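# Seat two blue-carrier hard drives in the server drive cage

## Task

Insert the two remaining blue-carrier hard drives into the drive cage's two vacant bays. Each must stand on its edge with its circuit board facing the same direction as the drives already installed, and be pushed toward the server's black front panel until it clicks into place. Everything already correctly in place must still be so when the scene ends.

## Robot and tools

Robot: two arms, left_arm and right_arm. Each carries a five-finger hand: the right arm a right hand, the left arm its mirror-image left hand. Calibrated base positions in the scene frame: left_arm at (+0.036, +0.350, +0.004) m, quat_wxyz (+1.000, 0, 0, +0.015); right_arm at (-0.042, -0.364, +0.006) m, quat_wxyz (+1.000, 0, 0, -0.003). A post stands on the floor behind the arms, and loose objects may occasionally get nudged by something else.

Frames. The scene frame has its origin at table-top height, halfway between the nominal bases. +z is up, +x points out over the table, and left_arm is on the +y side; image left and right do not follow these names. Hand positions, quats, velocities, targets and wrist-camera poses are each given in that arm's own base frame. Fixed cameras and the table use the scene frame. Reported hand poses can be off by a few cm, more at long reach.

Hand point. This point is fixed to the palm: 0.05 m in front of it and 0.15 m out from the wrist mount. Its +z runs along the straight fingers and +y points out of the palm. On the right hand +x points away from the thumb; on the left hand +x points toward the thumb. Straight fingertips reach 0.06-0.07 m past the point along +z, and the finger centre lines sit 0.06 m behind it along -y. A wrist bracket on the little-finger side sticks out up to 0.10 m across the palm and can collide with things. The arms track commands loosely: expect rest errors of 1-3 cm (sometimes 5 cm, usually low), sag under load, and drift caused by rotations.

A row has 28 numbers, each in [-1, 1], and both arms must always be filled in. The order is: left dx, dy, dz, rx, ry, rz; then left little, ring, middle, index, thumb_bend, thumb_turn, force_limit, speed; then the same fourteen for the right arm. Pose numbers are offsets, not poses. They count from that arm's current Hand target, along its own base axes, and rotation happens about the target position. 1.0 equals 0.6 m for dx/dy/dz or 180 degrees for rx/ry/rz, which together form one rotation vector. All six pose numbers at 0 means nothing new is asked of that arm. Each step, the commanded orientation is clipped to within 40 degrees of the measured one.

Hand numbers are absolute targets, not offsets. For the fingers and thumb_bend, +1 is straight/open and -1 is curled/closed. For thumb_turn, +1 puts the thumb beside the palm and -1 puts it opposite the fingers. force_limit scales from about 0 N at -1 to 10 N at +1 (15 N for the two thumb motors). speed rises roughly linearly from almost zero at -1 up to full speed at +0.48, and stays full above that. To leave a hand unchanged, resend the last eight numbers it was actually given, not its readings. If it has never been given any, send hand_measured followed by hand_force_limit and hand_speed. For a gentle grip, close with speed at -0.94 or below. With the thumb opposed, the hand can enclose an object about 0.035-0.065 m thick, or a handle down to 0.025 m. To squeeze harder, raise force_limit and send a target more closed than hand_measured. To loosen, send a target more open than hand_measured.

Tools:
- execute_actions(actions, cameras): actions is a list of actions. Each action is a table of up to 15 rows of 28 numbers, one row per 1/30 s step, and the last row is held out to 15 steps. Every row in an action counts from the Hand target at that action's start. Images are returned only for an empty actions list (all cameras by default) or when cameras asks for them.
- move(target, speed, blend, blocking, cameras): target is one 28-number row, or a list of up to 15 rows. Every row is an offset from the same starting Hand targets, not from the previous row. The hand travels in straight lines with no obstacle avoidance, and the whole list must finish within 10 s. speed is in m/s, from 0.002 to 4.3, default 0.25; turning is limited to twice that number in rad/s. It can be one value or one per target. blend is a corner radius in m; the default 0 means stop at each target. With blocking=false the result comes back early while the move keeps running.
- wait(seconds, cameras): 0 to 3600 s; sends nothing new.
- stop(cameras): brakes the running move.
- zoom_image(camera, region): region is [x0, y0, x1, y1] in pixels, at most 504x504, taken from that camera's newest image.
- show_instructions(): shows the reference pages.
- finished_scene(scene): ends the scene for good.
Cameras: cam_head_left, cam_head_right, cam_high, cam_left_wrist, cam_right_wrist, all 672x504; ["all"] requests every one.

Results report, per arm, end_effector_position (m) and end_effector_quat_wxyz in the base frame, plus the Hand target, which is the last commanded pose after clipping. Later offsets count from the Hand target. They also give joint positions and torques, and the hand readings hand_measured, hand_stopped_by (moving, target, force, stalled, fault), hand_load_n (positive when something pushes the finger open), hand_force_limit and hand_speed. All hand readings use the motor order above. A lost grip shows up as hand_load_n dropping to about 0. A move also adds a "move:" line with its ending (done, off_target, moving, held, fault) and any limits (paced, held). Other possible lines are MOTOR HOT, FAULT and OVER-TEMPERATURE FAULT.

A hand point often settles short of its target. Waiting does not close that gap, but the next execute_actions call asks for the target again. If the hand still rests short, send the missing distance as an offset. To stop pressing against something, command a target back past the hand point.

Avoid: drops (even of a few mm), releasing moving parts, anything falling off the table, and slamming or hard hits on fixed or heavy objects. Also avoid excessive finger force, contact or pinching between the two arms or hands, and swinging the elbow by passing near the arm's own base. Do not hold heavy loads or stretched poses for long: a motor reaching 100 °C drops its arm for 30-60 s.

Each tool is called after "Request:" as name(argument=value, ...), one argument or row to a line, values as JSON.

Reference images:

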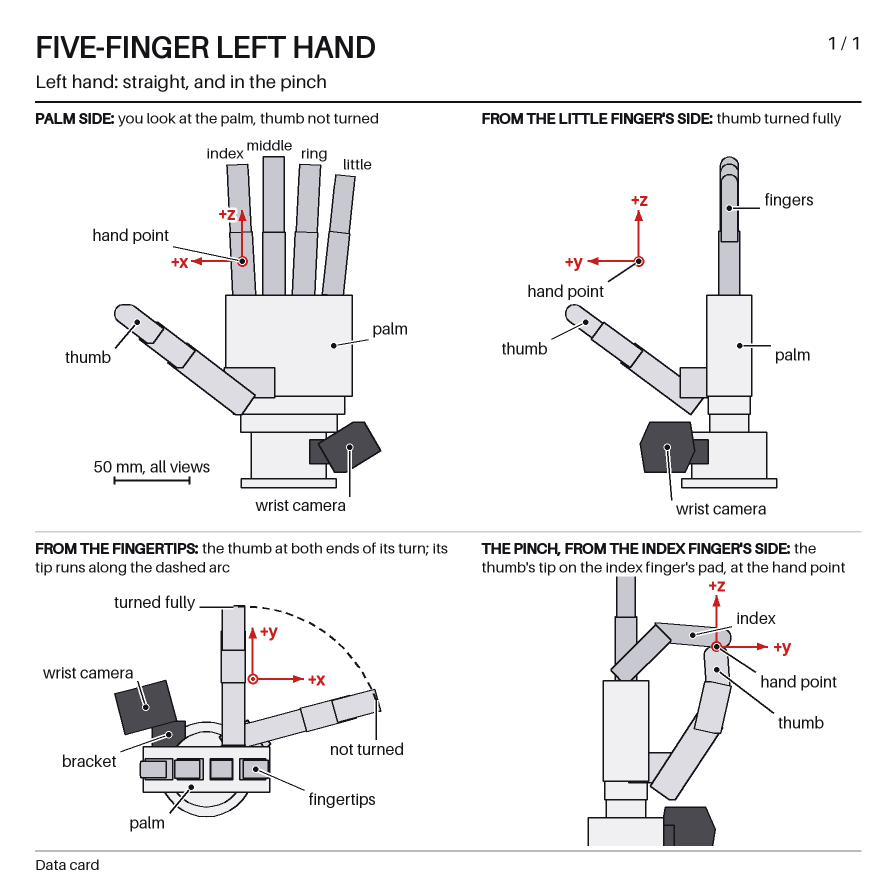

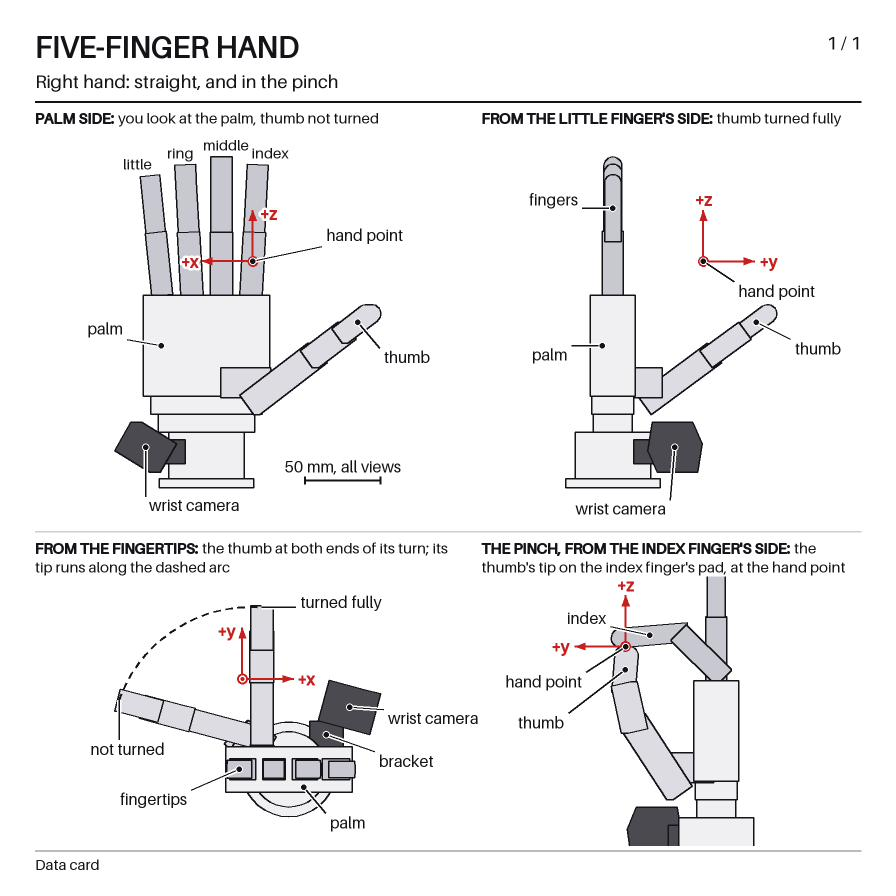

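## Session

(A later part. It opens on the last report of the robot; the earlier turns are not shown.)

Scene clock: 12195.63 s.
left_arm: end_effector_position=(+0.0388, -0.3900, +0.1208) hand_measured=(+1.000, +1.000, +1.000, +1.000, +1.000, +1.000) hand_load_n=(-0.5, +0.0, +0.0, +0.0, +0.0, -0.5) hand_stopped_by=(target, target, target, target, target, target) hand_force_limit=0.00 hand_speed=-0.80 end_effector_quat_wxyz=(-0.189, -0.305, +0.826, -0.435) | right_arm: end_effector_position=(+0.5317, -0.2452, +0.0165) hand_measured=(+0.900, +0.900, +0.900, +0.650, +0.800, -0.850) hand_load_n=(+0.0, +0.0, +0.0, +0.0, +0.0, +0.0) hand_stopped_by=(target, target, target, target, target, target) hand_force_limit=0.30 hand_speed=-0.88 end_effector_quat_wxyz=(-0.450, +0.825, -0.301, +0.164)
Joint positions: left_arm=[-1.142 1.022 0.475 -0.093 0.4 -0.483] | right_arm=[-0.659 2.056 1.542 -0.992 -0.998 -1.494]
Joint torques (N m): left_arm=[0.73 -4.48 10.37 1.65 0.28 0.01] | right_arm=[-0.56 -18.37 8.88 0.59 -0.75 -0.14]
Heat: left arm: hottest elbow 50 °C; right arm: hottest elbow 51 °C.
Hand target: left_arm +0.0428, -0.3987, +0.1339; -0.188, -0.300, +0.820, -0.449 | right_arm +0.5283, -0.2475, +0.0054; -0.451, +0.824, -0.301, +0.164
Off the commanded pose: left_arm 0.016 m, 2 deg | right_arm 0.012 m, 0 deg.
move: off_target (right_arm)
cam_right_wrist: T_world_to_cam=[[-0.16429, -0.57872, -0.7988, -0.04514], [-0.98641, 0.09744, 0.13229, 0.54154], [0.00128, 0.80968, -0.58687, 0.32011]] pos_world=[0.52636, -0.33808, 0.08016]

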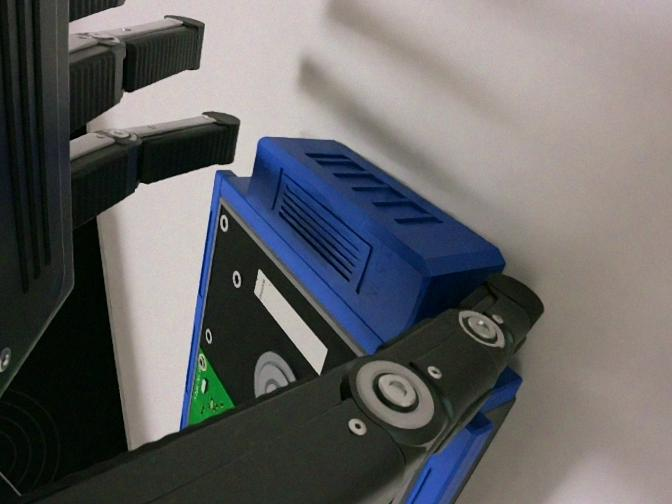

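Request:
move(
  target=[0,0,0,0,0,0,1,1,1,1,1,1,0,-0.8, -0.003,-0.016,0,0,0,0,0.9,0.9,0.9,0.65,0.8,-0.85,0.3,-0.88],
  speed=0.05,
  cameras=["cam_right_wrist"],
)

Request:
zoom_image(
  camera="cam_right_wrist",
  region=[180, 80, 580, 380],
)

Scene clock: 12216.40 s.
left_arm: end_effector_position=(+0.0388, -0.3900, +0.1208) hand_measured=(+1.000, +1.000, +1.000, +1.000, +1.000, +1.000) hand_load_n=(+0.0, +0.0, +0.0, +0.0, +0.0, +0.0) hand_stopped_by=(target, target, target, target, target, target) hand_force_limit=0.00 hand_speed=-0.80 end_effector_quat_wxyz=(-0.189, -0.305, +0.826, -0.435) | right_arm: end_effector_position=(+0.5253, -0.2512, +0.0110) hand_measured=(+0.900, +0.900, +0.900, +0.650, +0.800, -0.850) hand_load_n=(+0.0, +0.0, +0.0, -0.5, +0.0, +0.0) hand_stopped_by=(target, target, target, target, target, target) hand_force_limit=0.30 hand_speed=-0.88 end_effector_quat_wxyz=(-0.451, +0.823, -0.303, +0.163)
Joint positions: left_arm=[-1.142 1.022 0.475 -0.093 0.4 -0.483] | right_arm=[-0.674 2.066 1.542 -1.007 -1.001 -1.518]
Joint torques (N m): left_arm=[0.67 -4.48 10.39 1.63 0.28 0.01] | right_arm=[-0.38 -18.37 11.03 0.05 -0.68 -0.13]
Motor temperatures (°C): left_arm=[27 31 50 31 30 30] | right_arm=[29 39 50 27 30 30]
Heat: left arm: hottest elbow 50 °C; right arm: hottest elbow 50 °C.
Hand target: left_arm +0.0428, -0.3987, +0.1339; -0.188, -0.300, +0.820, -0.449 | right_arm +0.5266, -0.2569, +0.0055; -0.451, +0.824, -0.300, +0.164
Off the commanded pose: left_arm 0.016 m, 2 deg | right_arm 0.008 m, 0 deg.
move: done
cam_right_wrist: T_world_to_cam=[[-0.16687, -0.57441, -0.80138, -0.05161], [-0.98598, 0.09843, 0.13476, 0.53657], [0.00147, 0.81263, -0.58278, 0.32231]] pos_world=[0.51996, -0.34438, 0.07417]

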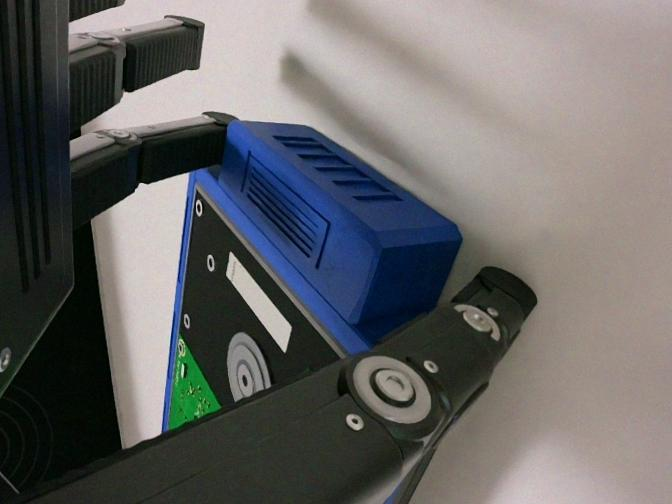

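Scaled by 1.260 from the camera's image (finer frame: 960x720).

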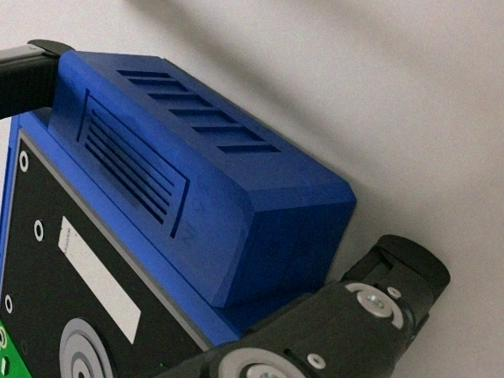

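Request:
move(
  target=[0,0,0,0,0,0,1,1,1,1,1,1,0,-0.8, 0.009,-0.003,0.012,0,0,0,0.9,0.9,0.9,0.65,0.8,-0.85,0.3,-0.88],
  speed=0.05,
  cameras=["cam_right_wrist"],
)

Scene clock: 12227.27 s.
left_arm: end_effector_position=(+0.0388, -0.3900, +0.1208) hand_measured=(+1.000, +1.000, +1.000, +1.000, +1.000, +1.000) hand_load_n=(+0.0, +0.0, +0.0, +0.0, +0.0, -0.5) hand_stopped_by=(target, target, target, target, target, target) hand_force_limit=0.00 hand_speed=-0.80 end_effector_quat_wxyz=(-0.189, -0.305, +0.826, -0.435) | right_arm: end_effector_position=(+0.5237, -0.2499, +0.0111) hand_measured=(+0.900, +0.900, +0.900, +0.650, +0.800, -0.850) hand_load_n=(+0.0, +0.0, +0.0, +0.0, +0.0, +0.0) hand_stopped_by=(target, target, target, target, target, target) hand_force_limit=0.30 hand_speed=-0.88 end_effector_quat_wxyz=(-0.453, +0.823, -0.305, +0.159)
Joint positions: left_arm=[-1.142 1.022 0.475 -0.093 0.4 -0.483] | right_arm=[-0.674 2.066 1.542 -1.016 -1.001 -1.519]
Joint torques (N m): left_arm=[0.73 -4.42 10.39 1.63 0.28 0.01] | right_arm=[1.14 -17.79 13.24 -0.31 -0.66 -0.13]
Heat: left arm: hottest elbow 50 °C; right arm: hottest elbow 51 °C.
Hand target: left_arm +0.0428, -0.3987, +0.1339; -0.188, -0.300, +0.820, -0.449 | right_arm +0.5320, -0.2588, +0.0126; -0.451, +0.824, -0.300, +0.164
Off the commanded pose: left_arm 0.016 m, 2 deg | right_arm 0.012 m, 1 deg.
move: off_target (right_arm)
cam_right_wrist: T_world_to_cam=[[-0.17224, -0.57003, -0.80337, -0.04709], [-0.98505, 0.09731, 0.14214, 0.53403], [-0.00285, 0.81584, -0.57827, 0.32428]] pos_world=[0.51886, -0.34338, 0.07379]

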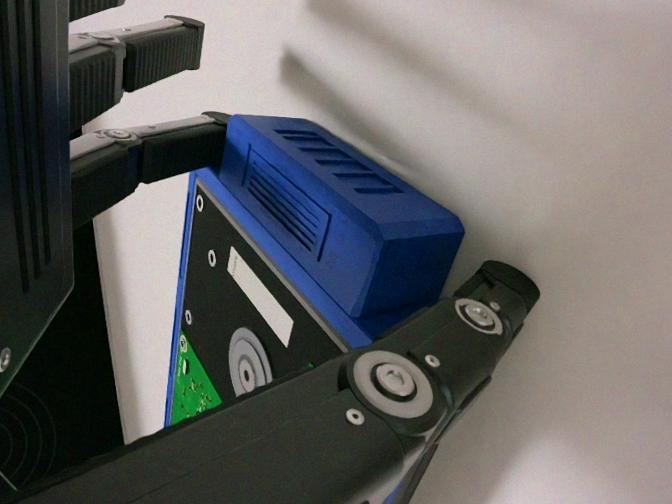

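Request:
move(
  target=[0,0,0,0,0,0,1,1,1,1,1,1,0,-0.8, 0.008,0,0.012,0,0,0,0.9,0.9,0.9,0.65,0.8,-0.85,0.3,-0.88],
  speed=0.05,
  cameras=["cam_right_wrist"],
)

Request:
zoom_image(
  camera="cam_right_wrist",
  region=[180, 80, 580, 380],
)

Scene clock: 12239.90 s.
left_arm: end_effector_position=(+0.0388, -0.3900, +0.1208) hand_measured=(+1.000, +1.000, +1.000, +1.000, +1.000, +1.000) hand_load_n=(+0.0, +0.0, +0.0, +0.0, +0.0, +0.0) hand_stopped_by=(target, target, target, target, target, target) hand_force_limit=0.00 hand_speed=-0.80 end_effector_quat_wxyz=(-0.189, -0.305, +0.826, -0.435) | right_arm: end_effector_position=(+0.5238, -0.2500, +0.0124) hand_measured=(+0.900, +0.900, +0.900, +0.650, +0.800, -0.850) hand_load_n=(+0.0, +0.0, +0.0, +0.0, +0.0, +0.0) hand_stopped_by=(target, target, target, target, target, target) hand_force_limit=0.30 hand_speed=-0.88 end_effector_quat_wxyz=(-0.454, +0.822, -0.306, +0.156)
Joint positions: left_arm=[-1.142 1.022 0.475 -0.093 0.4 -0.483] | right_arm=[-0.674 2.069 1.55 -1.029 -1.001 -1.519]
Joint torques (N m): left_arm=[0.67 -4.48 10.4 1.63 0.28 0.01] | right_arm=[1.14 -19.31 13.83 -0.53 -0.7 0.03]
Heat: left arm: hottest elbow 50 °C; right arm: hottest elbow 52 °C.
Hand target: left_arm +0.0428, -0.3987, +0.1339; -0.188, -0.300, +0.820, -0.449 | right_arm +0.5369, -0.2588, +0.0199; -0.451, +0.824, -0.300, +0.164
Off the commanded pose: left_arm 0.016 m, 2 deg | right_arm 0.017 m, 1 deg.
move: off_target (right_arm)
cam_right_wrist: T_world_to_cam=[[-0.17679, -0.56639, -0.80495, -0.04277], [-0.98423, 0.09662, 0.14818, 0.53331], [-0.00616, 0.81845, -0.57454, 0.32748]] pos_world=[0.51936, -0.34377, 0.0747]

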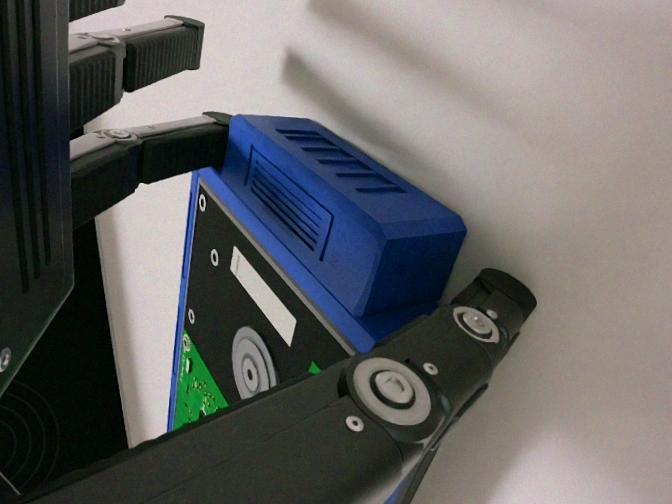

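Scaled by 1.260 from the camera's image (finer frame: 960x720).

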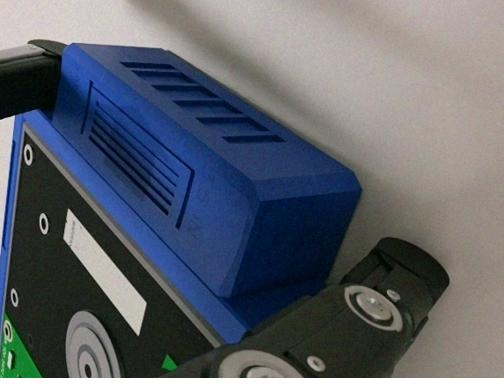

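Request:
move(
  target=[
    [0,0,0,0,0,0,1,1,1,1,1,1,0,-0.8, -0.005,-0.012,0.06,0,0,0,0.9,0.9,0.9,0.65,0.8,-0.85,0.3,-0.88],
    [0,0,0,0,0,0,1,1,1,1,1,1,0,-0.8, -0.0115,0.005,-0.024,0,0,0,0.9,0.9,0.9,0.65,0.8,-0.85,0.3,-0.88],
  ],
  speed=0.05,
  cameras=["cam_right_wrist"],
)

Request:
zoom_image(
  camera="cam_right_wrist",
  region=[180, 80, 580, 380],
)

Scene clock: 12257.83 s.
left_arm: end_effector_position=(+0.0388, -0.3900, +0.1208) hand_measured=(+1.000, +1.000, +1.000, +1.000, +1.000, +1.000) hand_load_n=(+0.0, +0.0, +0.0, +0.0, +0.0, +0.0) hand_stopped_by=(target, target, target, target, target, target) hand_force_limit=0.00 hand_speed=-0.80 end_effector_quat_wxyz=(-0.189, -0.305, +0.826, -0.435) | right_arm: end_effector_position=(+0.5319, -0.2588, +0.0162) hand_measured=(+0.900, +0.900, +0.900, +0.650, +0.800, -0.850) hand_load_n=(+0.0, +0.0, +0.0, +0.0, +0.0, +0.0) hand_stopped_by=(target, target, target, target, target, target) hand_force_limit=0.30 hand_speed=-0.88 end_effector_quat_wxyz=(-0.449, +0.826, -0.296, +0.171)
Joint positions: left_arm=[-1.142 1.022 0.475 -0.093 0.4 -0.483] | right_arm=[-0.677 2.074 1.572 -1.021 -1.001 -1.534]
Joint torques (N m): left_arm=[0.67 -4.48 10.39 1.63 0.28 0.01] | right_arm=[0.44 -18.49 8.95 0.58 -0.7 0.11]
Heat: left arm: hottest elbow 50 °C; right arm: hottest elbow 51 °C.
Hand target: left_arm +0.0428, -0.3987, +0.1339; -0.188, -0.300, +0.820, -0.449 | right_arm +0.5299, -0.2559, +0.0055; -0.451, +0.824, -0.300, +0.164
Off the commanded pose: left_arm 0.016 m, 2 deg | right_arm 0.011 m, 1 deg.
move: off_target (right_arm)
cam_right_wrist: T_world_to_cam=[[-0.15035, -0.58627, -0.79604, -0.06262], [-0.98861, 0.09471, 0.11698, 0.54389], [0.00681, 0.80456, -0.59383, 0.32671]] pos_world=[0.52606, -0.35108, 0.08054]

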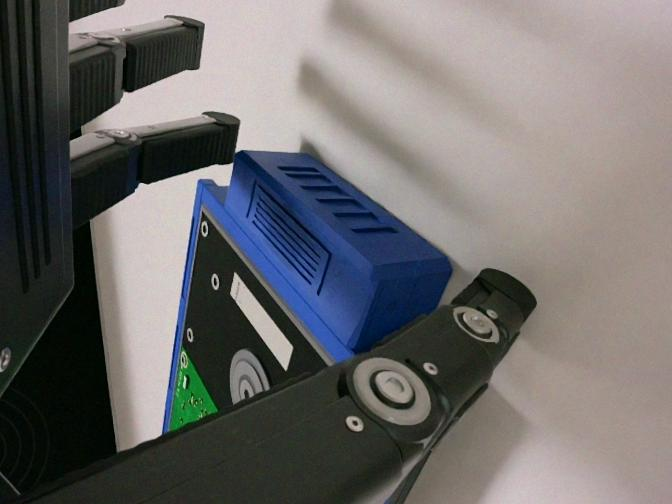

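Scaled by 1.260 from the camera's image (finer frame: 960x720).

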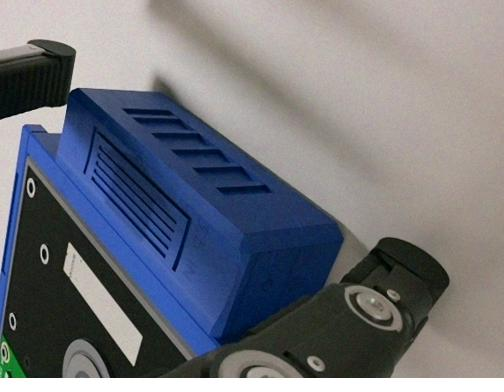

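Request:
move(
  target=[0,0,0,0,0,0,1,1,1,1,1,1,0,-0.8, 0.0,0.012,0.0,0,0,0,0.9,0.9,0.9,0.65,0.8,-0.85,0.3,-0.88],
  speed=0.05,
  cameras=[],
)

Scene clock: 12274.20 s.
left_arm: end_effector_position=(+0.0388, -0.3900, +0.1208) hand_measured=(+1.000, +1.000, +1.000, +1.000, +1.000, +1.000) hand_load_n=(+0.0, -0.5, +0.0, +0.0, +0.0, +0.0) hand_stopped_by=(target, target, target, target, target, target) hand_force_limit=0.00 hand_speed=-0.80 end_effector_quat_wxyz=(-0.189, -0.305, +0.826, -0.435) | right_arm: end_effector_position=(+0.5298, -0.2567, +0.0106) hand_measured=(+0.900, +0.900, +0.900, +0.650, +0.800, -0.850) hand_load_n=(+0.0, +0.0, +0.0, +0.0, +0.0, +0.0) hand_stopped_by=(target, target, target, target, target, target) hand_force_limit=0.30 hand_speed=-0.88 end_effector_quat_wxyz=(-0.449, +0.824, -0.299, +0.170)
Joint positions: left_arm=[-1.142 1.022 0.475 -0.093 0.4 -0.483] | right_arm=[-0.677 2.074 1.555 -0.999 -1.001 -1.523]
Joint torques (N m): left_arm=[0.67 -4.42 10.39 1.63 0.28 0.01] | right_arm=[1.03 -19.84 8.28 0.55 -0.67 0.16]
Heat: left arm: hottest elbow 50 °C; right arm: hottest elbow 50 °C.
Hand target: left_arm +0.0428, -0.3987, +0.1339; -0.188, -0.300, +0.820, -0.449 | right_arm +0.5299, -0.2488, +0.0055; -0.451, +0.824, -0.300, +0.164
Off the commanded pose: left_arm 0.016 m, 2 deg | right_arm 0.010 m, 1 deg.
move: done

Request:
move(
  target=[0,0,0,0,0,0,1,1,1,1,1,1,0,-0.8, 0.0,0.006,0.02,0,0,0,0.9,0.9,0.9,0.65,0.8,-0.85,0.3,-0.88],
  speed=0.05,
  cameras=["cam_right_wrist"],
)

Scene clock: 12283.27 s.
left_arm: end_effector_position=(+0.0388, -0.3900, +0.1208) hand_measured=(+1.000, +1.000, +1.000, +1.000, +1.000, +1.000) hand_load_n=(-0.5, +0.0, +0.0, +0.0, +0.0, -0.5) hand_stopped_by=(target, target, target, target, target, target) hand_force_limit=0.00 hand_speed=-0.80 end_effector_quat_wxyz=(-0.189, -0.305, +0.826, -0.435) | right_arm: end_effector_position=(+0.5316, -0.2527, +0.0118) hand_measured=(+0.900, +0.900, +0.900, +0.650, +0.800, -0.850) hand_load_n=(+0.0, +0.0, +0.0, +0.0, +0.0, +0.0) hand_stopped_by=(target, target, target, target, target, target) hand_force_limit=0.30 hand_speed=-0.88 end_effector_quat_wxyz=(-0.450, +0.825, -0.298, +0.168)
Joint positions: left_arm=[-1.142 1.022 0.475 -0.093 0.4 -0.483] | right_arm=[-0.669 2.072 1.555 -0.999 -1.001 -1.516]
Joint torques (N m): left_arm=[0.73 -4.48 10.4 1.63 0.28 0.01] | right_arm=[0.91 -21.36 8.49 0.28 -0.63 0.17]
Heat: left arm: hottest elbow 50 °C; right arm: hottest elbow 49 °C.
Hand target: left_arm +0.0428, -0.3987, +0.1339; -0.188, -0.300, +0.820, -0.449 | right_arm +0.5300, -0.2450, +0.0176; -0.451, +0.824, -0.300, +0.164
Off the commanded pose: left_arm 0.016 m, 2 deg | right_arm 0.010 m, 1 deg.
move: done
cam_right_wrist: T_world_to_cam=[[-0.15635, -0.58133, -0.7985, -0.05816], [-0.98769, 0.09611, 0.12342, 0.54324], [0.005, 0.80797, -0.5892, 0.32101]] pos_world=[0.52586, -0.34538, 0.07565]

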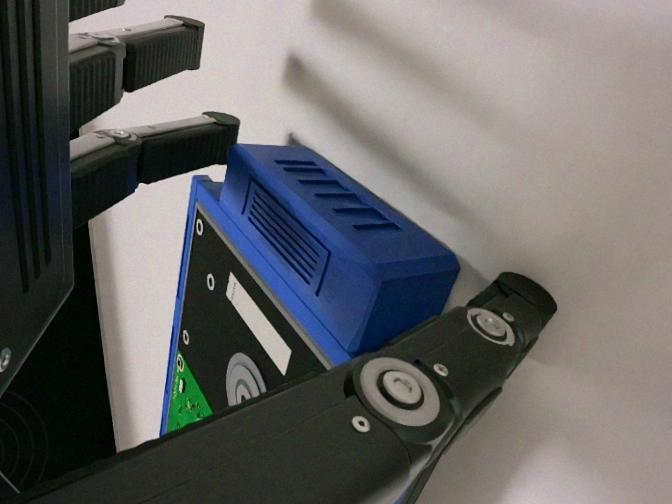

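Request:
move(
  target=[0,0,0,0,0,0,1,1,1,1,1,1,0,-0.8, 0,0,0,0,0,0,0.9,0.9,0.9,0.1,0.3,-0.85,-0.4,-0.92],
  cameras=["cam_right_wrist"],
)

Scene clock: 12291.57 s.
left_arm: end_effector_position=(+0.0388, -0.3900, +0.1208) hand_measured=(+1.000, +1.000, +1.000, +1.000, +1.000, +1.000) hand_load_n=(+0.0, +0.0, +0.0, +0.0, +0.0, -0.5) hand_stopped_by=(target, target, target, target, target, target) hand_force_limit=0.00 hand_speed=-0.80 end_effector_quat_wxyz=(-0.189, -0.305, +0.826, -0.435) | right_arm: end_effector_position=(+0.5318, -0.2499, +0.0113) hand_measured=(+0.900, +0.900, +0.900, +0.412, +0.664, -0.850) hand_load_n=(+0.0, +0.0, +0.0, +4.0, +4.5, +0.0) hand_stopped_by=(target, target, target, force, force, target) hand_force_limit=-0.40 hand_speed=-0.92 end_effector_quat_wxyz=(-0.451, +0.825, -0.297, +0.166)
Joint positions: left_arm=[-1.142 1.022 0.475 -0.093 0.4 -0.483] | right_arm=[-0.665 2.071 1.552 -0.999 -1.002 -1.516]
Joint torques (N m): left_arm=[0.73 -4.48 10.39 1.63 0.28 0] | right_arm=[1.67 -21.42 8.65 -0.02 -0.61 0.23]
Heat: left arm: hottest elbow 50 °C; right arm: hottest elbow 49 °C.
Hand target: left_arm +0.0428, -0.3987, +0.1339; -0.188, -0.300, +0.820, -0.449 | right_arm +0.5299, -0.2451, +0.0174; -0.451, +0.824, -0.300, +0.164
Off the commanded pose: left_arm 0.016 m, 2 deg | right_arm 0.008 m, 0 deg.
move: done
cam_right_wrist: T_world_to_cam=[[-0.15572, -0.58035, -0.79934, -0.05704], [-0.9878, 0.0923, 0.12542, 0.54227], [0.001, 0.80912, -0.58764, 0.32088]] pos_world=[0.52645, -0.34278, 0.07496]

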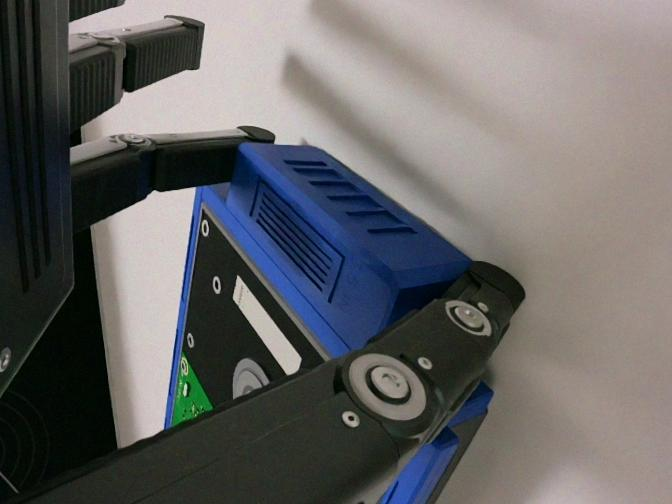

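Request:
move(
  target=[0,0,0,0,0,0,1,1,1,1,1,1,0,-0.8, 0,0,0,0,0,0,0.9,0.9,0.9,-0.1,0.1,-0.85,1,-0.92],
  cameras=[],
)

Request:
move(
  target=[0,0,0,0,0,0,1,1,1,1,1,1,0,-0.8, 0.0167,-0.005,0.075,0,0,0,0.9,0.9,0.9,-0.1,0.1,-0.85,1,-0.92],
  speed=0.04,
  cameras=["cam_right_wrist","cam_high"],
)

Scene clock: 12312.73 s.
left_arm: end_effector_position=(+0.0388, -0.3900, +0.1208) hand_measured=(+1.000, +1.000, +1.000, +1.000, +1.000, +1.000) hand_load_n=(+0.0, +0.0, +0.0, +0.0, +0.0, -0.5) hand_stopped_by=(target, target, target, target, target, target) hand_force_limit=0.00 hand_speed=-0.80 end_effector_quat_wxyz=(-0.189, -0.305, +0.826, -0.435) | right_arm: end_effector_position=(+0.5322, -0.2490, +0.0116) hand_measured=(+0.900, +0.900, +0.900, +0.364, +0.606, -0.850) hand_load_n=(-0.5, +0.0, +0.0, +11.5, +14.5, +0.0) hand_stopped_by=(target, target, target, force, force, target) hand_force_limit=1.00 hand_speed=-0.92 end_effector_quat_wxyz=(-0.451, +0.825, -0.297, +0.166)
Joint positions: left_arm=[-1.142 1.022 0.475 -0.093 0.4 -0.483] | right_arm=[-0.664 2.071 1.552 -0.999 -1.003 -1.515]
Joint torques (N m): left_arm=[0.67 -4.48 10.39 1.63 0.28 0.01] | right_arm=[0.56 -21.36 8.62 0.1 -0.63 0.18]
Heat: left arm: hottest elbow 50 °C; right arm: hottest elbow 49 °C.
Hand target: left_arm +0.0428, -0.3987, +0.1339; -0.188, -0.300, +0.820, -0.449 | right_arm +0.5299, -0.2451, +0.0174; -0.451, +0.824, -0.300, +0.164
Off the commanded pose: left_arm 0.016 m, 2 deg | right_arm 0.007 m, 0 deg.
move: done

Scene clock: 12314.40 s.
left_arm: end_effector_position=(+0.0388, -0.3900, +0.1208) hand_measured=(+1.000, +1.000, +1.000, +1.000, +1.000, +1.000) hand_load_n=(+0.0, +0.0, -0.5, +0.0, +0.0, +0.0) hand_stopped_by=(target, target, target, target, target, target) hand_force_limit=0.00 hand_speed=-0.80 end_effector_quat_wxyz=(-0.189, -0.305, +0.826, -0.435) | right_arm: end_effector_position=(+0.5183, -0.2390, +0.0201) hand_measured=(+0.900, +0.900, +0.900, +0.364, +0.606, -0.850) hand_load_n=(-0.5, +0.0, +0.0, +10.5, +15.0, -2.5) hand_stopped_by=(target, target, target, force, force, target) hand_force_limit=1.00 hand_speed=-0.92 end_effector_quat_wxyz=(-0.457, +0.821, -0.313, +0.136)
Joint positions: left_arm=[-1.142 1.022 0.475 -0.093 0.4 -0.483] | right_arm=[-0.663 2.058 1.552 -1.08 -0.995 -1.514]
Joint torques (N m): left_arm=[0.73 -4.42 10.39 1.63 0.28 0.01] | right_arm=[1.61 -22.89 15.1 -0.62 -0.95 0.27]
Heat: left arm: hottest elbow 50 °C; right arm: hottest elbow 49 °C.
Hand target: left_arm +0.0428, -0.3987, +0.1339; -0.188, -0.300, +0.820, -0.449 | right_arm +0.5399, -0.2480, +0.0624; -0.451, +0.824, -0.300, +0.164
Off the commanded pose: left_arm 0.016 m, 2 deg | right_arm 0.048 m, 4 deg.
move: off_target (right_arm)
cam_right_wrist: T_world_to_cam=[[-0.20194, -0.55078, -0.80985, -0.01455], [-0.97882, 0.0852, 0.18613, 0.51929], [-0.03352, 0.83029, -0.55632, 0.33954]] pos_world=[0.51673, -0.33417, 0.08045]
Images, in order (width x height): cam_high 672x504, cam_right_wrist 672x504.

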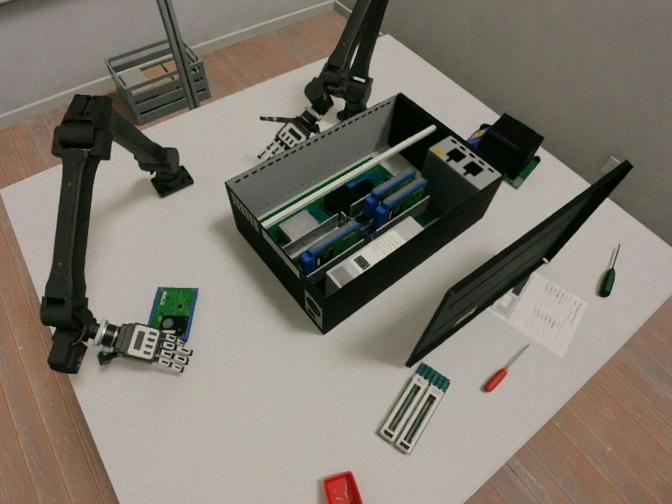

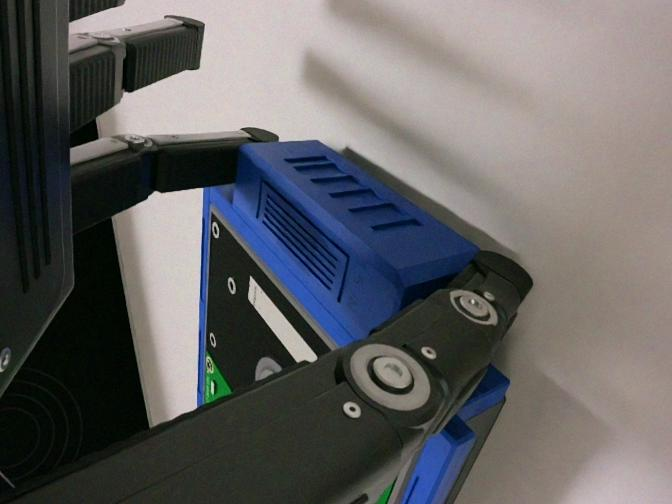

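Request:
move(
  target=[0,0,0,0,0,0,1,1,1,1,1,1,0,-0.8, 0.025,-0.01,0.025,0,0,0,0.9,0.9,0.9,-0.1,0.1,-0.85,1,-0.92],
  speed=0.03,
  cameras=["cam_right_wrist","cam_high"],
)

Scene clock: 12327.17 s.
left_arm: end_effector_position=(+0.0388, -0.3900, +0.1208) hand_measured=(+1.000, +1.000, +1.000, +1.000, +1.000, +1.000) hand_load_n=(+0.0, +0.0, +0.0, +0.0, -0.5, +0.0) hand_stopped_by=(target, target, target, target, target, target) hand_force_limit=0.00 hand_speed=-0.80 end_effector_quat_wxyz=(-0.189, -0.305, +0.826, -0.435) | right_arm: end_effector_position=(+0.5286, -0.2426, +0.0399) hand_measured=(+0.900, +0.900, +0.900, +0.364, +0.606, -0.850) hand_load_n=(+0.0, +0.0, +0.0, +10.5, +15.0, -2.0) hand_stopped_by=(target, target, target, force, force, target) hand_force_limit=1.00 hand_speed=-0.92 end_effector_quat_wxyz=(-0.457, +0.821, -0.314, +0.135)
Joint positions: left_arm=[-1.142 1.022 0.475 -0.093 0.4 -0.483] | right_arm=[-0.657 2.058 1.611 -1.132 -0.993 -1.502]
Joint torques (N m): left_arm=[0.67 -4.48 10.39 1.63 0.28 0.01] | right_arm=[0.79 -21.83 16.59 -0.25 -0.94 0.35]
Heat: left arm: hottest elbow 50 °C; right arm: hottest elbow 51 °C.
Hand target: left_arm +0.0428, -0.3987, +0.1339; -0.188, -0.300, +0.820, -0.449 | right_arm +0.5548, -0.2541, +0.0774; -0.451, +0.824, -0.300, +0.164
Off the commanded pose: left_arm 0.016 m, 2 deg | right_arm 0.047 m, 4 deg.
move: off_target (right_arm)
cam_right_wrist: T_world_to_cam=[[-0.2054, -0.55053, -0.80915, 0.00356], [-0.97803, 0.08537, 0.19019, 0.5255], [-0.03563, 0.83044, -0.55597, 0.35508]] pos_world=[0.52733, -0.33777, 0.10035]
Images, in order (width x height): cam_high 672x504, cam_right_wrist 672x504.

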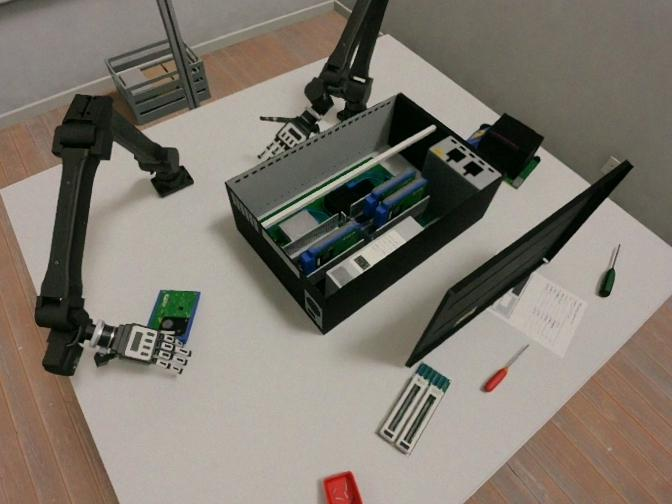

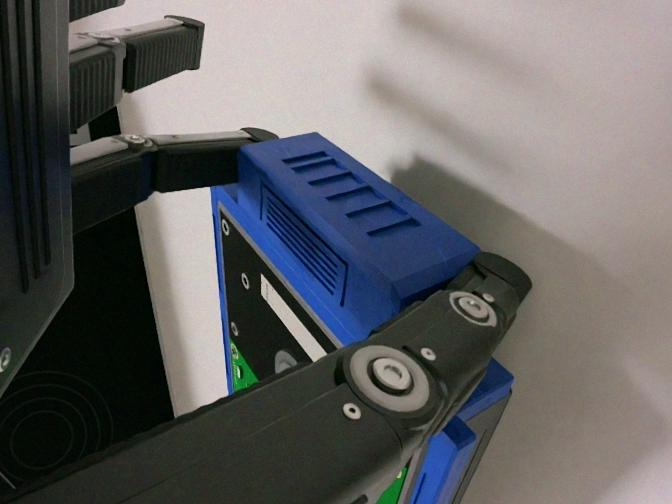

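Request:
move(
  target=[0,0,0,0,0,0,1,1,1,1,1,1,0,-0.8, 0.0111,0.0138,0.0,-0.0855,0.0709,0,0.9,0.9,0.9,-0.1,0.1,-0.85,1,-0.92],
  speed=0.05,
  cameras=["cam_right_wrist","cam_high"],
)

Scene clock: 12345.67 s.
left_arm: end_effector_position=(+0.0388, -0.3900, +0.1208) hand_measured=(+1.000, +1.000, +1.000, +1.000, +1.000, +1.000) hand_load_n=(+0.0, +0.0, +0.0, +0.0, +0.0, +0.0) hand_stopped_by=(target, target, target, target, target, target) hand_force_limit=0.00 hand_speed=-0.80 end_effector_quat_wxyz=(-0.189, -0.305, +0.826, -0.435) | right_arm: end_effector_position=(+0.5426, -0.2393, +0.0518) hand_measured=(+0.900, +0.900, +0.900, +0.362, +0.602, -0.850) hand_load_n=(+0.0, +0.0, +0.0, +0.0, +0.0, +0.0) hand_stopped_by=(target, target, target, force, force, target) hand_force_limit=1.00 hand_speed=-0.92 end_effector_quat_wxyz=(-0.307, +0.889, -0.329, +0.088)
Joint positions: left_arm=[-1.142 1.022 0.475 -0.093 0.4 -0.483] | right_arm=[-0.541 2.031 1.699 -1.169 -0.647 -1.379]
Joint torques (N m): left_arm=[0.67 -4.48 10.39 1.65 0.28 0.01] | right_arm=[1.32 -21.13 15.58 -0.06 -0.33 0.19]
Heat: left arm: hottest elbow 50 °C; right arm: hottest elbow 52 °C.
Hand target: left_arm +0.0428, -0.3987, +0.1339; -0.188, -0.300, +0.820, -0.449 | right_arm +0.5615, -0.2459, +0.0775; -0.301, +0.890, -0.324, +0.111
Off the commanded pose: left_arm 0.016 m, 2 deg | right_arm 0.033 m, 3 deg.
move: off_target (right_arm)
cam_right_wrist: T_world_to_cam=[[-0.33479, -0.7482, -0.5728, 0.0285], [-0.92411, 0.14186, 0.35483, 0.51228], [-0.18423, 0.64813, -0.73891, 0.40586]] pos_world=[0.55772, -0.3144, 0.13445]
Images, in order (width x height): cam_high 672x504, cam_right_wrist 672x504.

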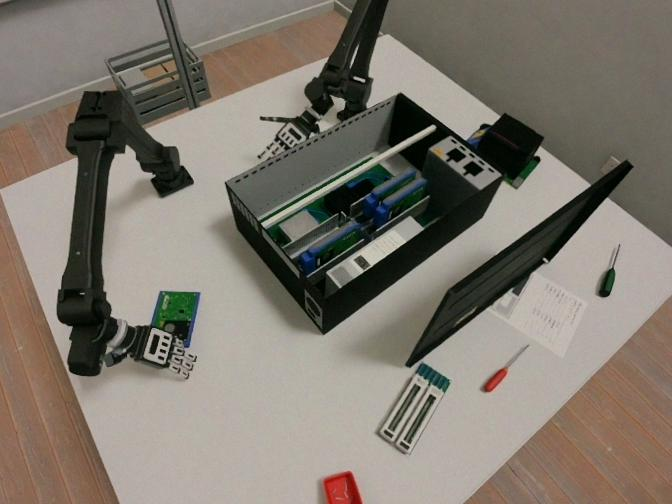

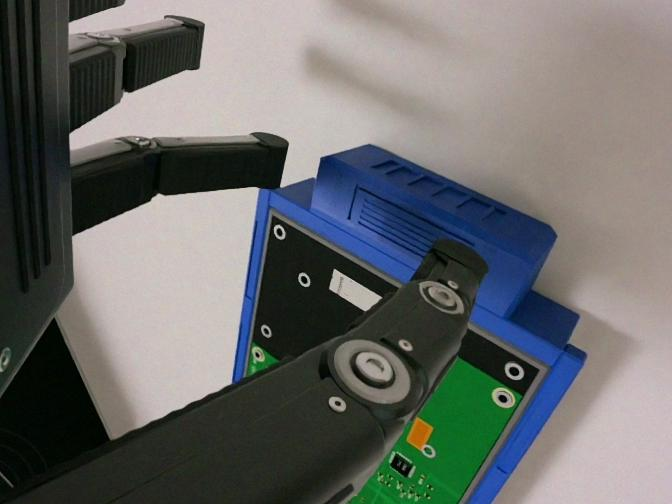

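Request:
move(
  target=[
    [0,0,0,0,0,0,1,1,1,1,1,1,0,-0.8, 0,0,0.03,0,0,0,0.9,0.9,0.9,0.65,0.8,-0.85,0.3,-0.8],
    [0,0,0,0,0,0,1,1,1,1,1,1,0,-0.8, -0.02,-0.02,0.13,0.0855,-0.0709,0,0.9,0.9,0.9,0.65,0.8,-0.85,0.3,-0.8],
  ],
  speed=0.1,
  cameras=["cam_right_wrist","cam_high"],
)

Request:
zoom_image(
  camera="cam_right_wrist",
  region=[250, 60, 670, 375],
)

Scene clock: 12413.23 s.
left_arm: end_effector_position=(+0.0388, -0.3900, +0.1208) hand_measured=(+1.000, +1.000, +1.000, +1.000, +1.000, +1.000) hand_load_n=(+0.0, +0.0, +0.0, +0.0, +0.0, +0.0) hand_stopped_by=(target, target, target, target, target, target) hand_force_limit=0.00 hand_speed=-0.80 end_effector_quat_wxyz=(-0.189, -0.305, +0.826, -0.435) | right_arm: end_effector_position=(+0.5361, -0.2443, +0.1251) hand_measured=(+0.900, +0.900, +0.900, +0.650, +0.800, -0.850) hand_load_n=(+0.0, +0.0, +0.0, +0.0, +0.0, +0.0) hand_stopped_by=(target, target, target, target, target, target) hand_force_limit=0.30 hand_speed=-0.80 end_effector_quat_wxyz=(-0.460, +0.818, -0.321, +0.131)
Joint positions: left_arm=[-1.142 1.022 0.475 -0.093 0.4 -0.483] | right_arm=[-0.653 2 1.751 -1.325 -0.996 -1.478]
Joint torques (N m): left_arm=[0.67 -4.42 10.37 1.63 0.28 0] | right_arm=[-0.09 -21.3 15.77 -0.01 -0.82 -0.14]
Motor temperatures (°C): left_arm=[27 31 50 31 30 30] | right_arm=[29 41 59 27 30 30]
Heat: left arm: hottest elbow 50 °C; right arm: hottest elbow 59 °C.
Hand target: left_arm +0.0428, -0.3987, +0.1339; -0.188, -0.300, +0.820, -0.449 | right_arm +0.5496, -0.2578, +0.1554; -0.451, +0.824, -0.300, +0.164
Off the commanded pose: left_arm 0.016 m, 2 deg | right_arm 0.036 m, 5 deg.
move: off_target (right_arm)
cam_right_wrist: T_world_to_cam=[[-0.21829, -0.53868, -0.81374, 0.0834], [-0.97531, 0.09184, 0.20084, 0.51558], [-0.03346, 0.83749, -0.54543, 0.40328]] pos_world=[0.53454, -0.34016, 0.18428]
Images, in order (width x height): cam_high 672x504, cam_right_wrist 672x504.

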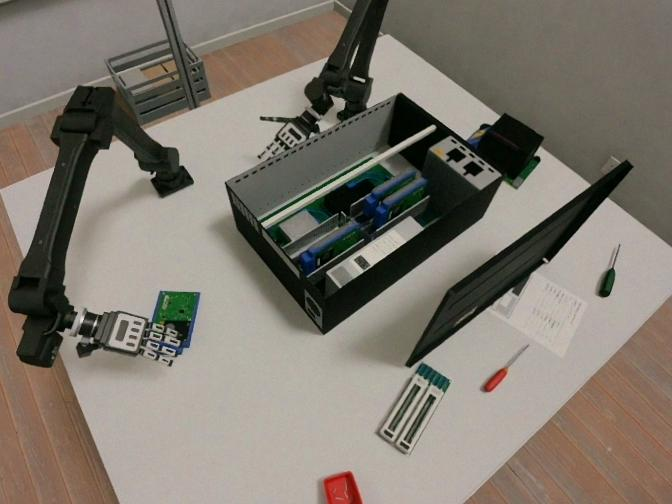

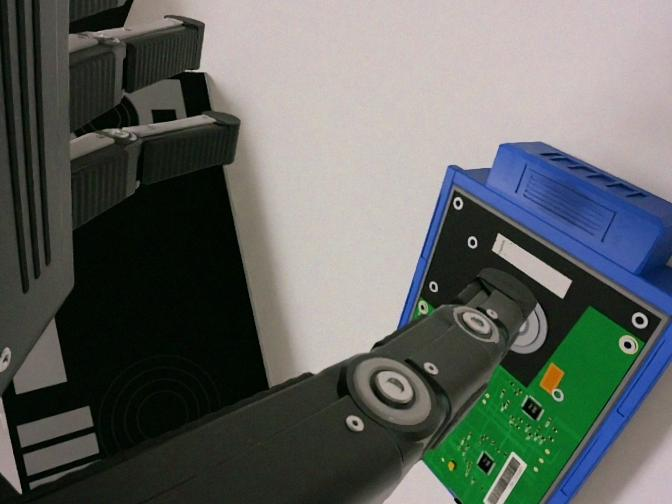

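Scaled by 1.200 from the camera's image (finer frame: 960x720).

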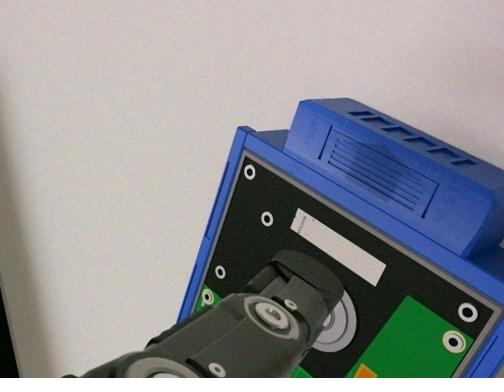

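Request:
move(
  target=[0,0,0,0,0,0,1,1,1,1,1,1,0,-0.8, -0.0343,0.0063,-0.184,0,0,0.008,0.9,0.9,0.9,0.65,0.8,-0.85,0.3,-0.8],
  speed=0.1,
  cameras=["cam_right_wrist"],
)

Request:
zoom_image(
  camera="cam_right_wrist",
  region=[200, 80, 600, 380],
)

Scene clock: 12450.37 s.
left_arm: end_effector_position=(+0.0388, -0.3900, +0.1208) hand_measured=(+1.000, +1.000, +1.000, +1.000, +1.000, +1.000) hand_load_n=(+0.0, +0.0, +0.0, +0.0, +0.0, +0.0) hand_stopped_by=(target, target, target, target, target, target) hand_force_limit=0.00 hand_speed=-0.80 end_effector_quat_wxyz=(-0.189, -0.305, +0.826, -0.435) | right_arm: end_effector_position=(+0.5304, -0.2500, +0.0517) hand_measured=(+0.900, +0.900, +0.900, +0.650, +0.800, -0.850) hand_load_n=(+0.0, +0.0, -0.5, +0.0, +0.0, +0.0) hand_stopped_by=(target, target, target, target, target, target) hand_force_limit=0.30 hand_speed=-0.80 end_effector_quat_wxyz=(-0.453, +0.828, -0.293, +0.154)
Joint positions: left_arm=[-1.142 1.022 0.475 -0.093 0.4 -0.483] | right_arm=[-0.665 2.041 1.619 -1.145 -0.999 -1.553]
Joint torques (N m): left_arm=[0.67 -4.48 10.39 1.65 0.28 0.01] | right_arm=[0.26 -19.25 9.37 0.68 -0.8 -0.08]
Motor temperatures (°C): left_arm=[27 31 50 31 30 30] | right_arm=[29 40 57 27 31 30]
Heat: left arm: hottest elbow 50 °C; right arm: hottest elbow 57 °C.
Hand target: left_arm +0.0428, -0.3987, +0.1339; -0.188, -0.300, +0.820, -0.449 | right_arm +0.5290, -0.2540, +0.0451; -0.453, +0.828, -0.290, +0.158
Off the commanded pose: left_arm 0.016 m, 2 deg | right_arm 0.008 m, 1 deg.
move: done
cam_right_wrist: T_world_to_cam=[[-0.15582, -0.57778, -0.80118, -0.02417], [-0.98749, 0.07116, 0.14074, 0.52969], [-0.0243, 0.81308, -0.58164, 0.3588]] pos_world=[0.52801, -0.34339, 0.11478]

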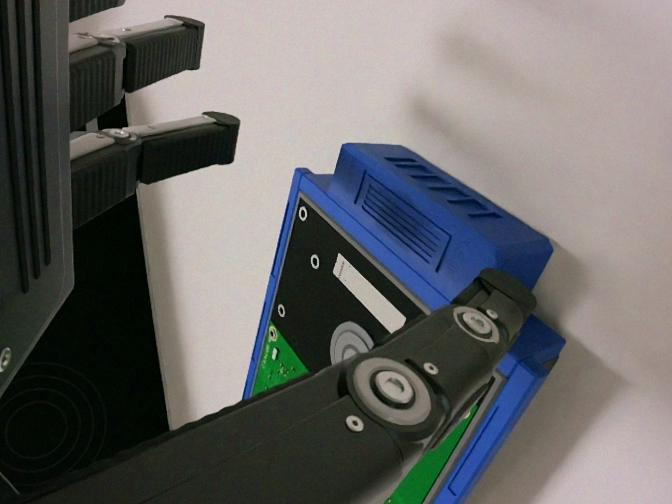

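Scaled by 1.260 from the camera's image (finer frame: 960x720).

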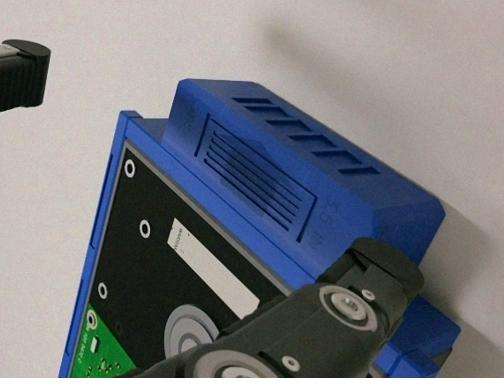

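Request:
move(
  target=[0,0,0,0,0,0,1,1,1,1,1,1,0,-0.8, -0.001,0.0067,-0.0643,0,0,0.006,0.9,0.9,0.9,0.65,0.8,-0.85,0.3,-0.8],
  speed=0.05,
  cameras=["cam_right_wrist"],
)

Request:
zoom_image(
  camera="cam_right_wrist",
  region=[200, 80, 600, 380],
)

Scene clock: 12472.33 s.
left_arm: end_effector_position=(+0.0388, -0.3900, +0.1208) hand_measured=(+1.000, +1.000, +1.000, +1.000, +1.000, +1.000) hand_load_n=(+0.0, +0.0, +0.0, +0.0, +0.0, +0.0) hand_stopped_by=(target, target, target, target, target, target) hand_force_limit=0.00 hand_speed=-0.80 end_effector_quat_wxyz=(-0.189, -0.305, +0.826, -0.435) | right_arm: end_effector_position=(+0.5298, -0.2501, +0.0162) hand_measured=(+0.900, +0.900, +0.900, +0.650, +0.800, -0.850) hand_load_n=(+0.0, +0.0, +0.0, +0.0, +0.0, +0.0) hand_stopped_by=(target, target, target, target, target, target) hand_force_limit=0.30 hand_speed=-0.80 end_effector_quat_wxyz=(-0.453, +0.830, -0.286, +0.154)
Joint positions: left_arm=[-1.142 1.022 0.475 -0.093 0.4 -0.483] | right_arm=[-0.665 2.085 1.592 -1.087 -0.999 -1.578]
Joint torques (N m): left_arm=[0.67 -4.48 10.39 1.65 0.28 0.01] | right_arm=[-0.38 -20.07 8.76 0.51 -0.81 -0.12]
Motor temperatures (°C): left_arm=[27 31 50 31 30 30] | right_arm=[29 40 55 27 31 30]
Heat: left arm: hottest elbow 50 °C; right arm: hottest elbow 55 °C.
Hand target: left_arm +0.0428, -0.3987, +0.1339; -0.188, -0.300, +0.820, -0.449 | right_arm +0.5285, -0.2501, +0.0066; -0.455, +0.830, -0.282, +0.154
Off the commanded pose: left_arm 0.016 m, 2 deg | right_arm 0.010 m, 0 deg.
move: done
cam_right_wrist: T_world_to_cam=[[-0.14381, -0.58311, -0.79956, -0.06045], [-0.98908, 0.05843, 0.13529, 0.5318], [-0.03217, 0.81029, -0.58515, 0.3417]] pos_world=[0.52829, -0.3432, 0.07967]

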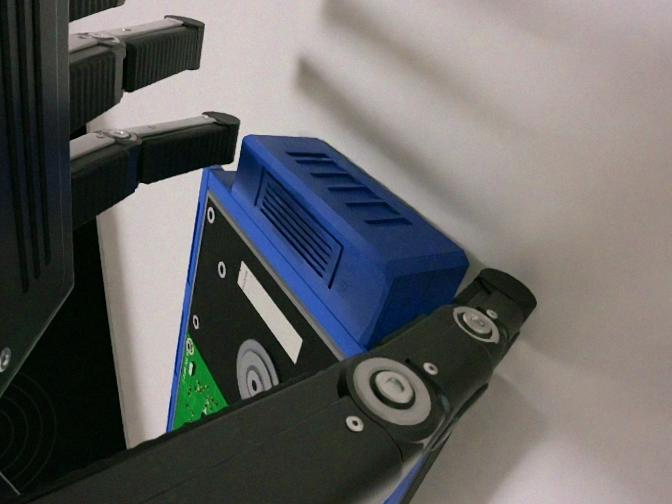

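Scaled by 1.260 from the camera's image (finer frame: 960x720).

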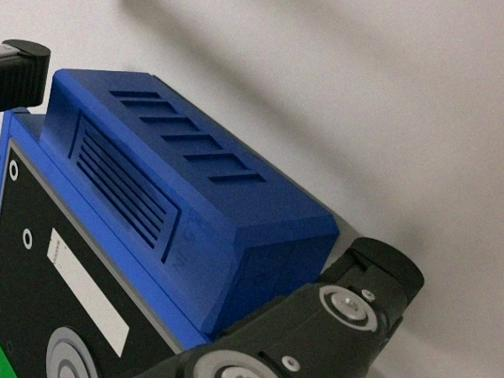

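Request:
move(
  target=[0,0,0,0,0,0,1,1,1,1,1,1,0,-0.8, 0,0,0,0,0,0,0.9,0.9,0.9,0.1,0.3,-0.85,-0.4,-0.92],
  cameras=[],
)

Request:
move(
  target=[0,0,0,0,0,0,1,1,1,1,1,1,0,-0.8, 0,0,0,0,0,0,0.9,0.9,0.9,-0.1,0.1,-0.85,1,-0.92],
  cameras=["cam_right_wrist"],
)

Scene clock: 12482.10 s.
left_arm: end_effector_position=(+0.0388, -0.3900, +0.1208) hand_measured=(+1.000, +1.000, +1.000, +1.000, +1.000, +1.000) hand_load_n=(+0.0, +0.0, +0.0, +0.0, +0.0, +0.0) hand_stopped_by=(target, target, target, target, target, target) hand_force_limit=0.00 hand_speed=-0.80 end_effector_quat_wxyz=(-0.189, -0.305, +0.826, -0.435) | right_arm: end_effector_position=(+0.5306, -0.2494, +0.0169) hand_measured=(+0.900, +0.900, +0.900, +0.404, +0.654, -0.850) hand_load_n=(+0.0, +0.0, +0.0, +4.0, +4.5, +0.5) hand_stopped_by=(target, target, target, force, force, target) hand_force_limit=-0.40 hand_speed=-0.92 end_effector_quat_wxyz=(-0.456, +0.829, -0.285, +0.155)
Joint positions: left_arm=[-1.142 1.022 0.475 -0.093 0.4 -0.483] | right_arm=[-0.665 2.085 1.592 -1.085 -1.004 -1.578]
Joint torques (N m): left_arm=[0.73 -4.48 10.36 1.63 0.28 0.01] | right_arm=[1.44 -18.84 8.72 0.64 -0.56 -0.14]
Heat: left arm: hottest elbow 50 °C; right arm: hottest elbow 54 °C.
Hand target: left_arm +0.0428, -0.3987, +0.1339; -0.188, -0.300, +0.820, -0.449 | right_arm +0.5285, -0.2501, +0.0066; -0.455, +0.830, -0.282, +0.154
Off the commanded pose: left_arm 0.016 m, 2 deg | right_arm 0.011 m, 0 deg.
move: done

Scene clock: 12483.03 s.
left_arm: end_effector_position=(+0.0388, -0.3900, +0.1208) hand_measured=(+1.000, +1.000, +1.000, +1.000, +1.000, +1.000) hand_load_n=(+0.0, +0.0, +0.0, +0.0, +0.0, +0.0) hand_stopped_by=(target, target, target, target, target, target) hand_force_limit=0.00 hand_speed=-0.80 end_effector_quat_wxyz=(-0.189, -0.305, +0.826, -0.435) | right_arm: end_effector_position=(+0.5307, -0.2492, +0.0168) hand_measured=(+0.900, +0.900, +0.900, +0.364, +0.578, -0.850) hand_load_n=(-0.5, +0.0, +0.0, +13.0, +14.5, +0.0) hand_stopped_by=(target, target, target, force, force, target) hand_force_limit=1.00 hand_speed=-0.92 end_effector_quat_wxyz=(-0.456, +0.829, -0.285, +0.155)
Joint positions: left_arm=[-1.142 1.022 0.475 -0.093 0.4 -0.483] | right_arm=[-0.665 2.086 1.592 -1.085 -1.005 -1.578]
Joint torques (N m): left_arm=[0.73 -4.48 10.39 1.65 0.28 0.01] | right_arm=[0.56 -18.08 8.99 0.4 -0.52 -0.11]
Heat: left arm: hottest elbow 50 °C; right arm: hottest elbow 54 °C.
Hand target: left_arm +0.0428, -0.3987, +0.1339; -0.188, -0.300, +0.820, -0.449 | right_arm +0.5284, -0.2500, +0.0065; -0.455, +0.830, -0.282, +0.154
Off the commanded pose: left_arm 0.016 m, 2 deg | right_arm 0.010 m, 0 deg.
move: done
cam_right_wrist: T_world_to_cam=[[-0.13965, -0.57964, -0.80281, -0.06068], [-0.98975, 0.05735, 0.13076, 0.53269], [-0.02976, 0.81285, -0.58171, 0.34063]] pos_world=[0.5289, -0.3426, 0.07977]

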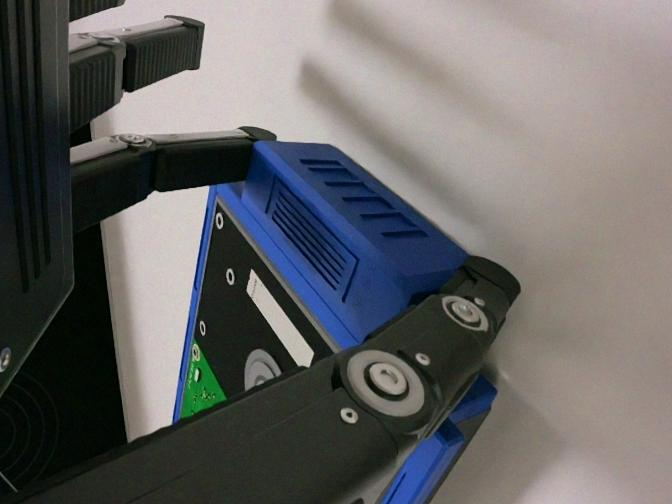

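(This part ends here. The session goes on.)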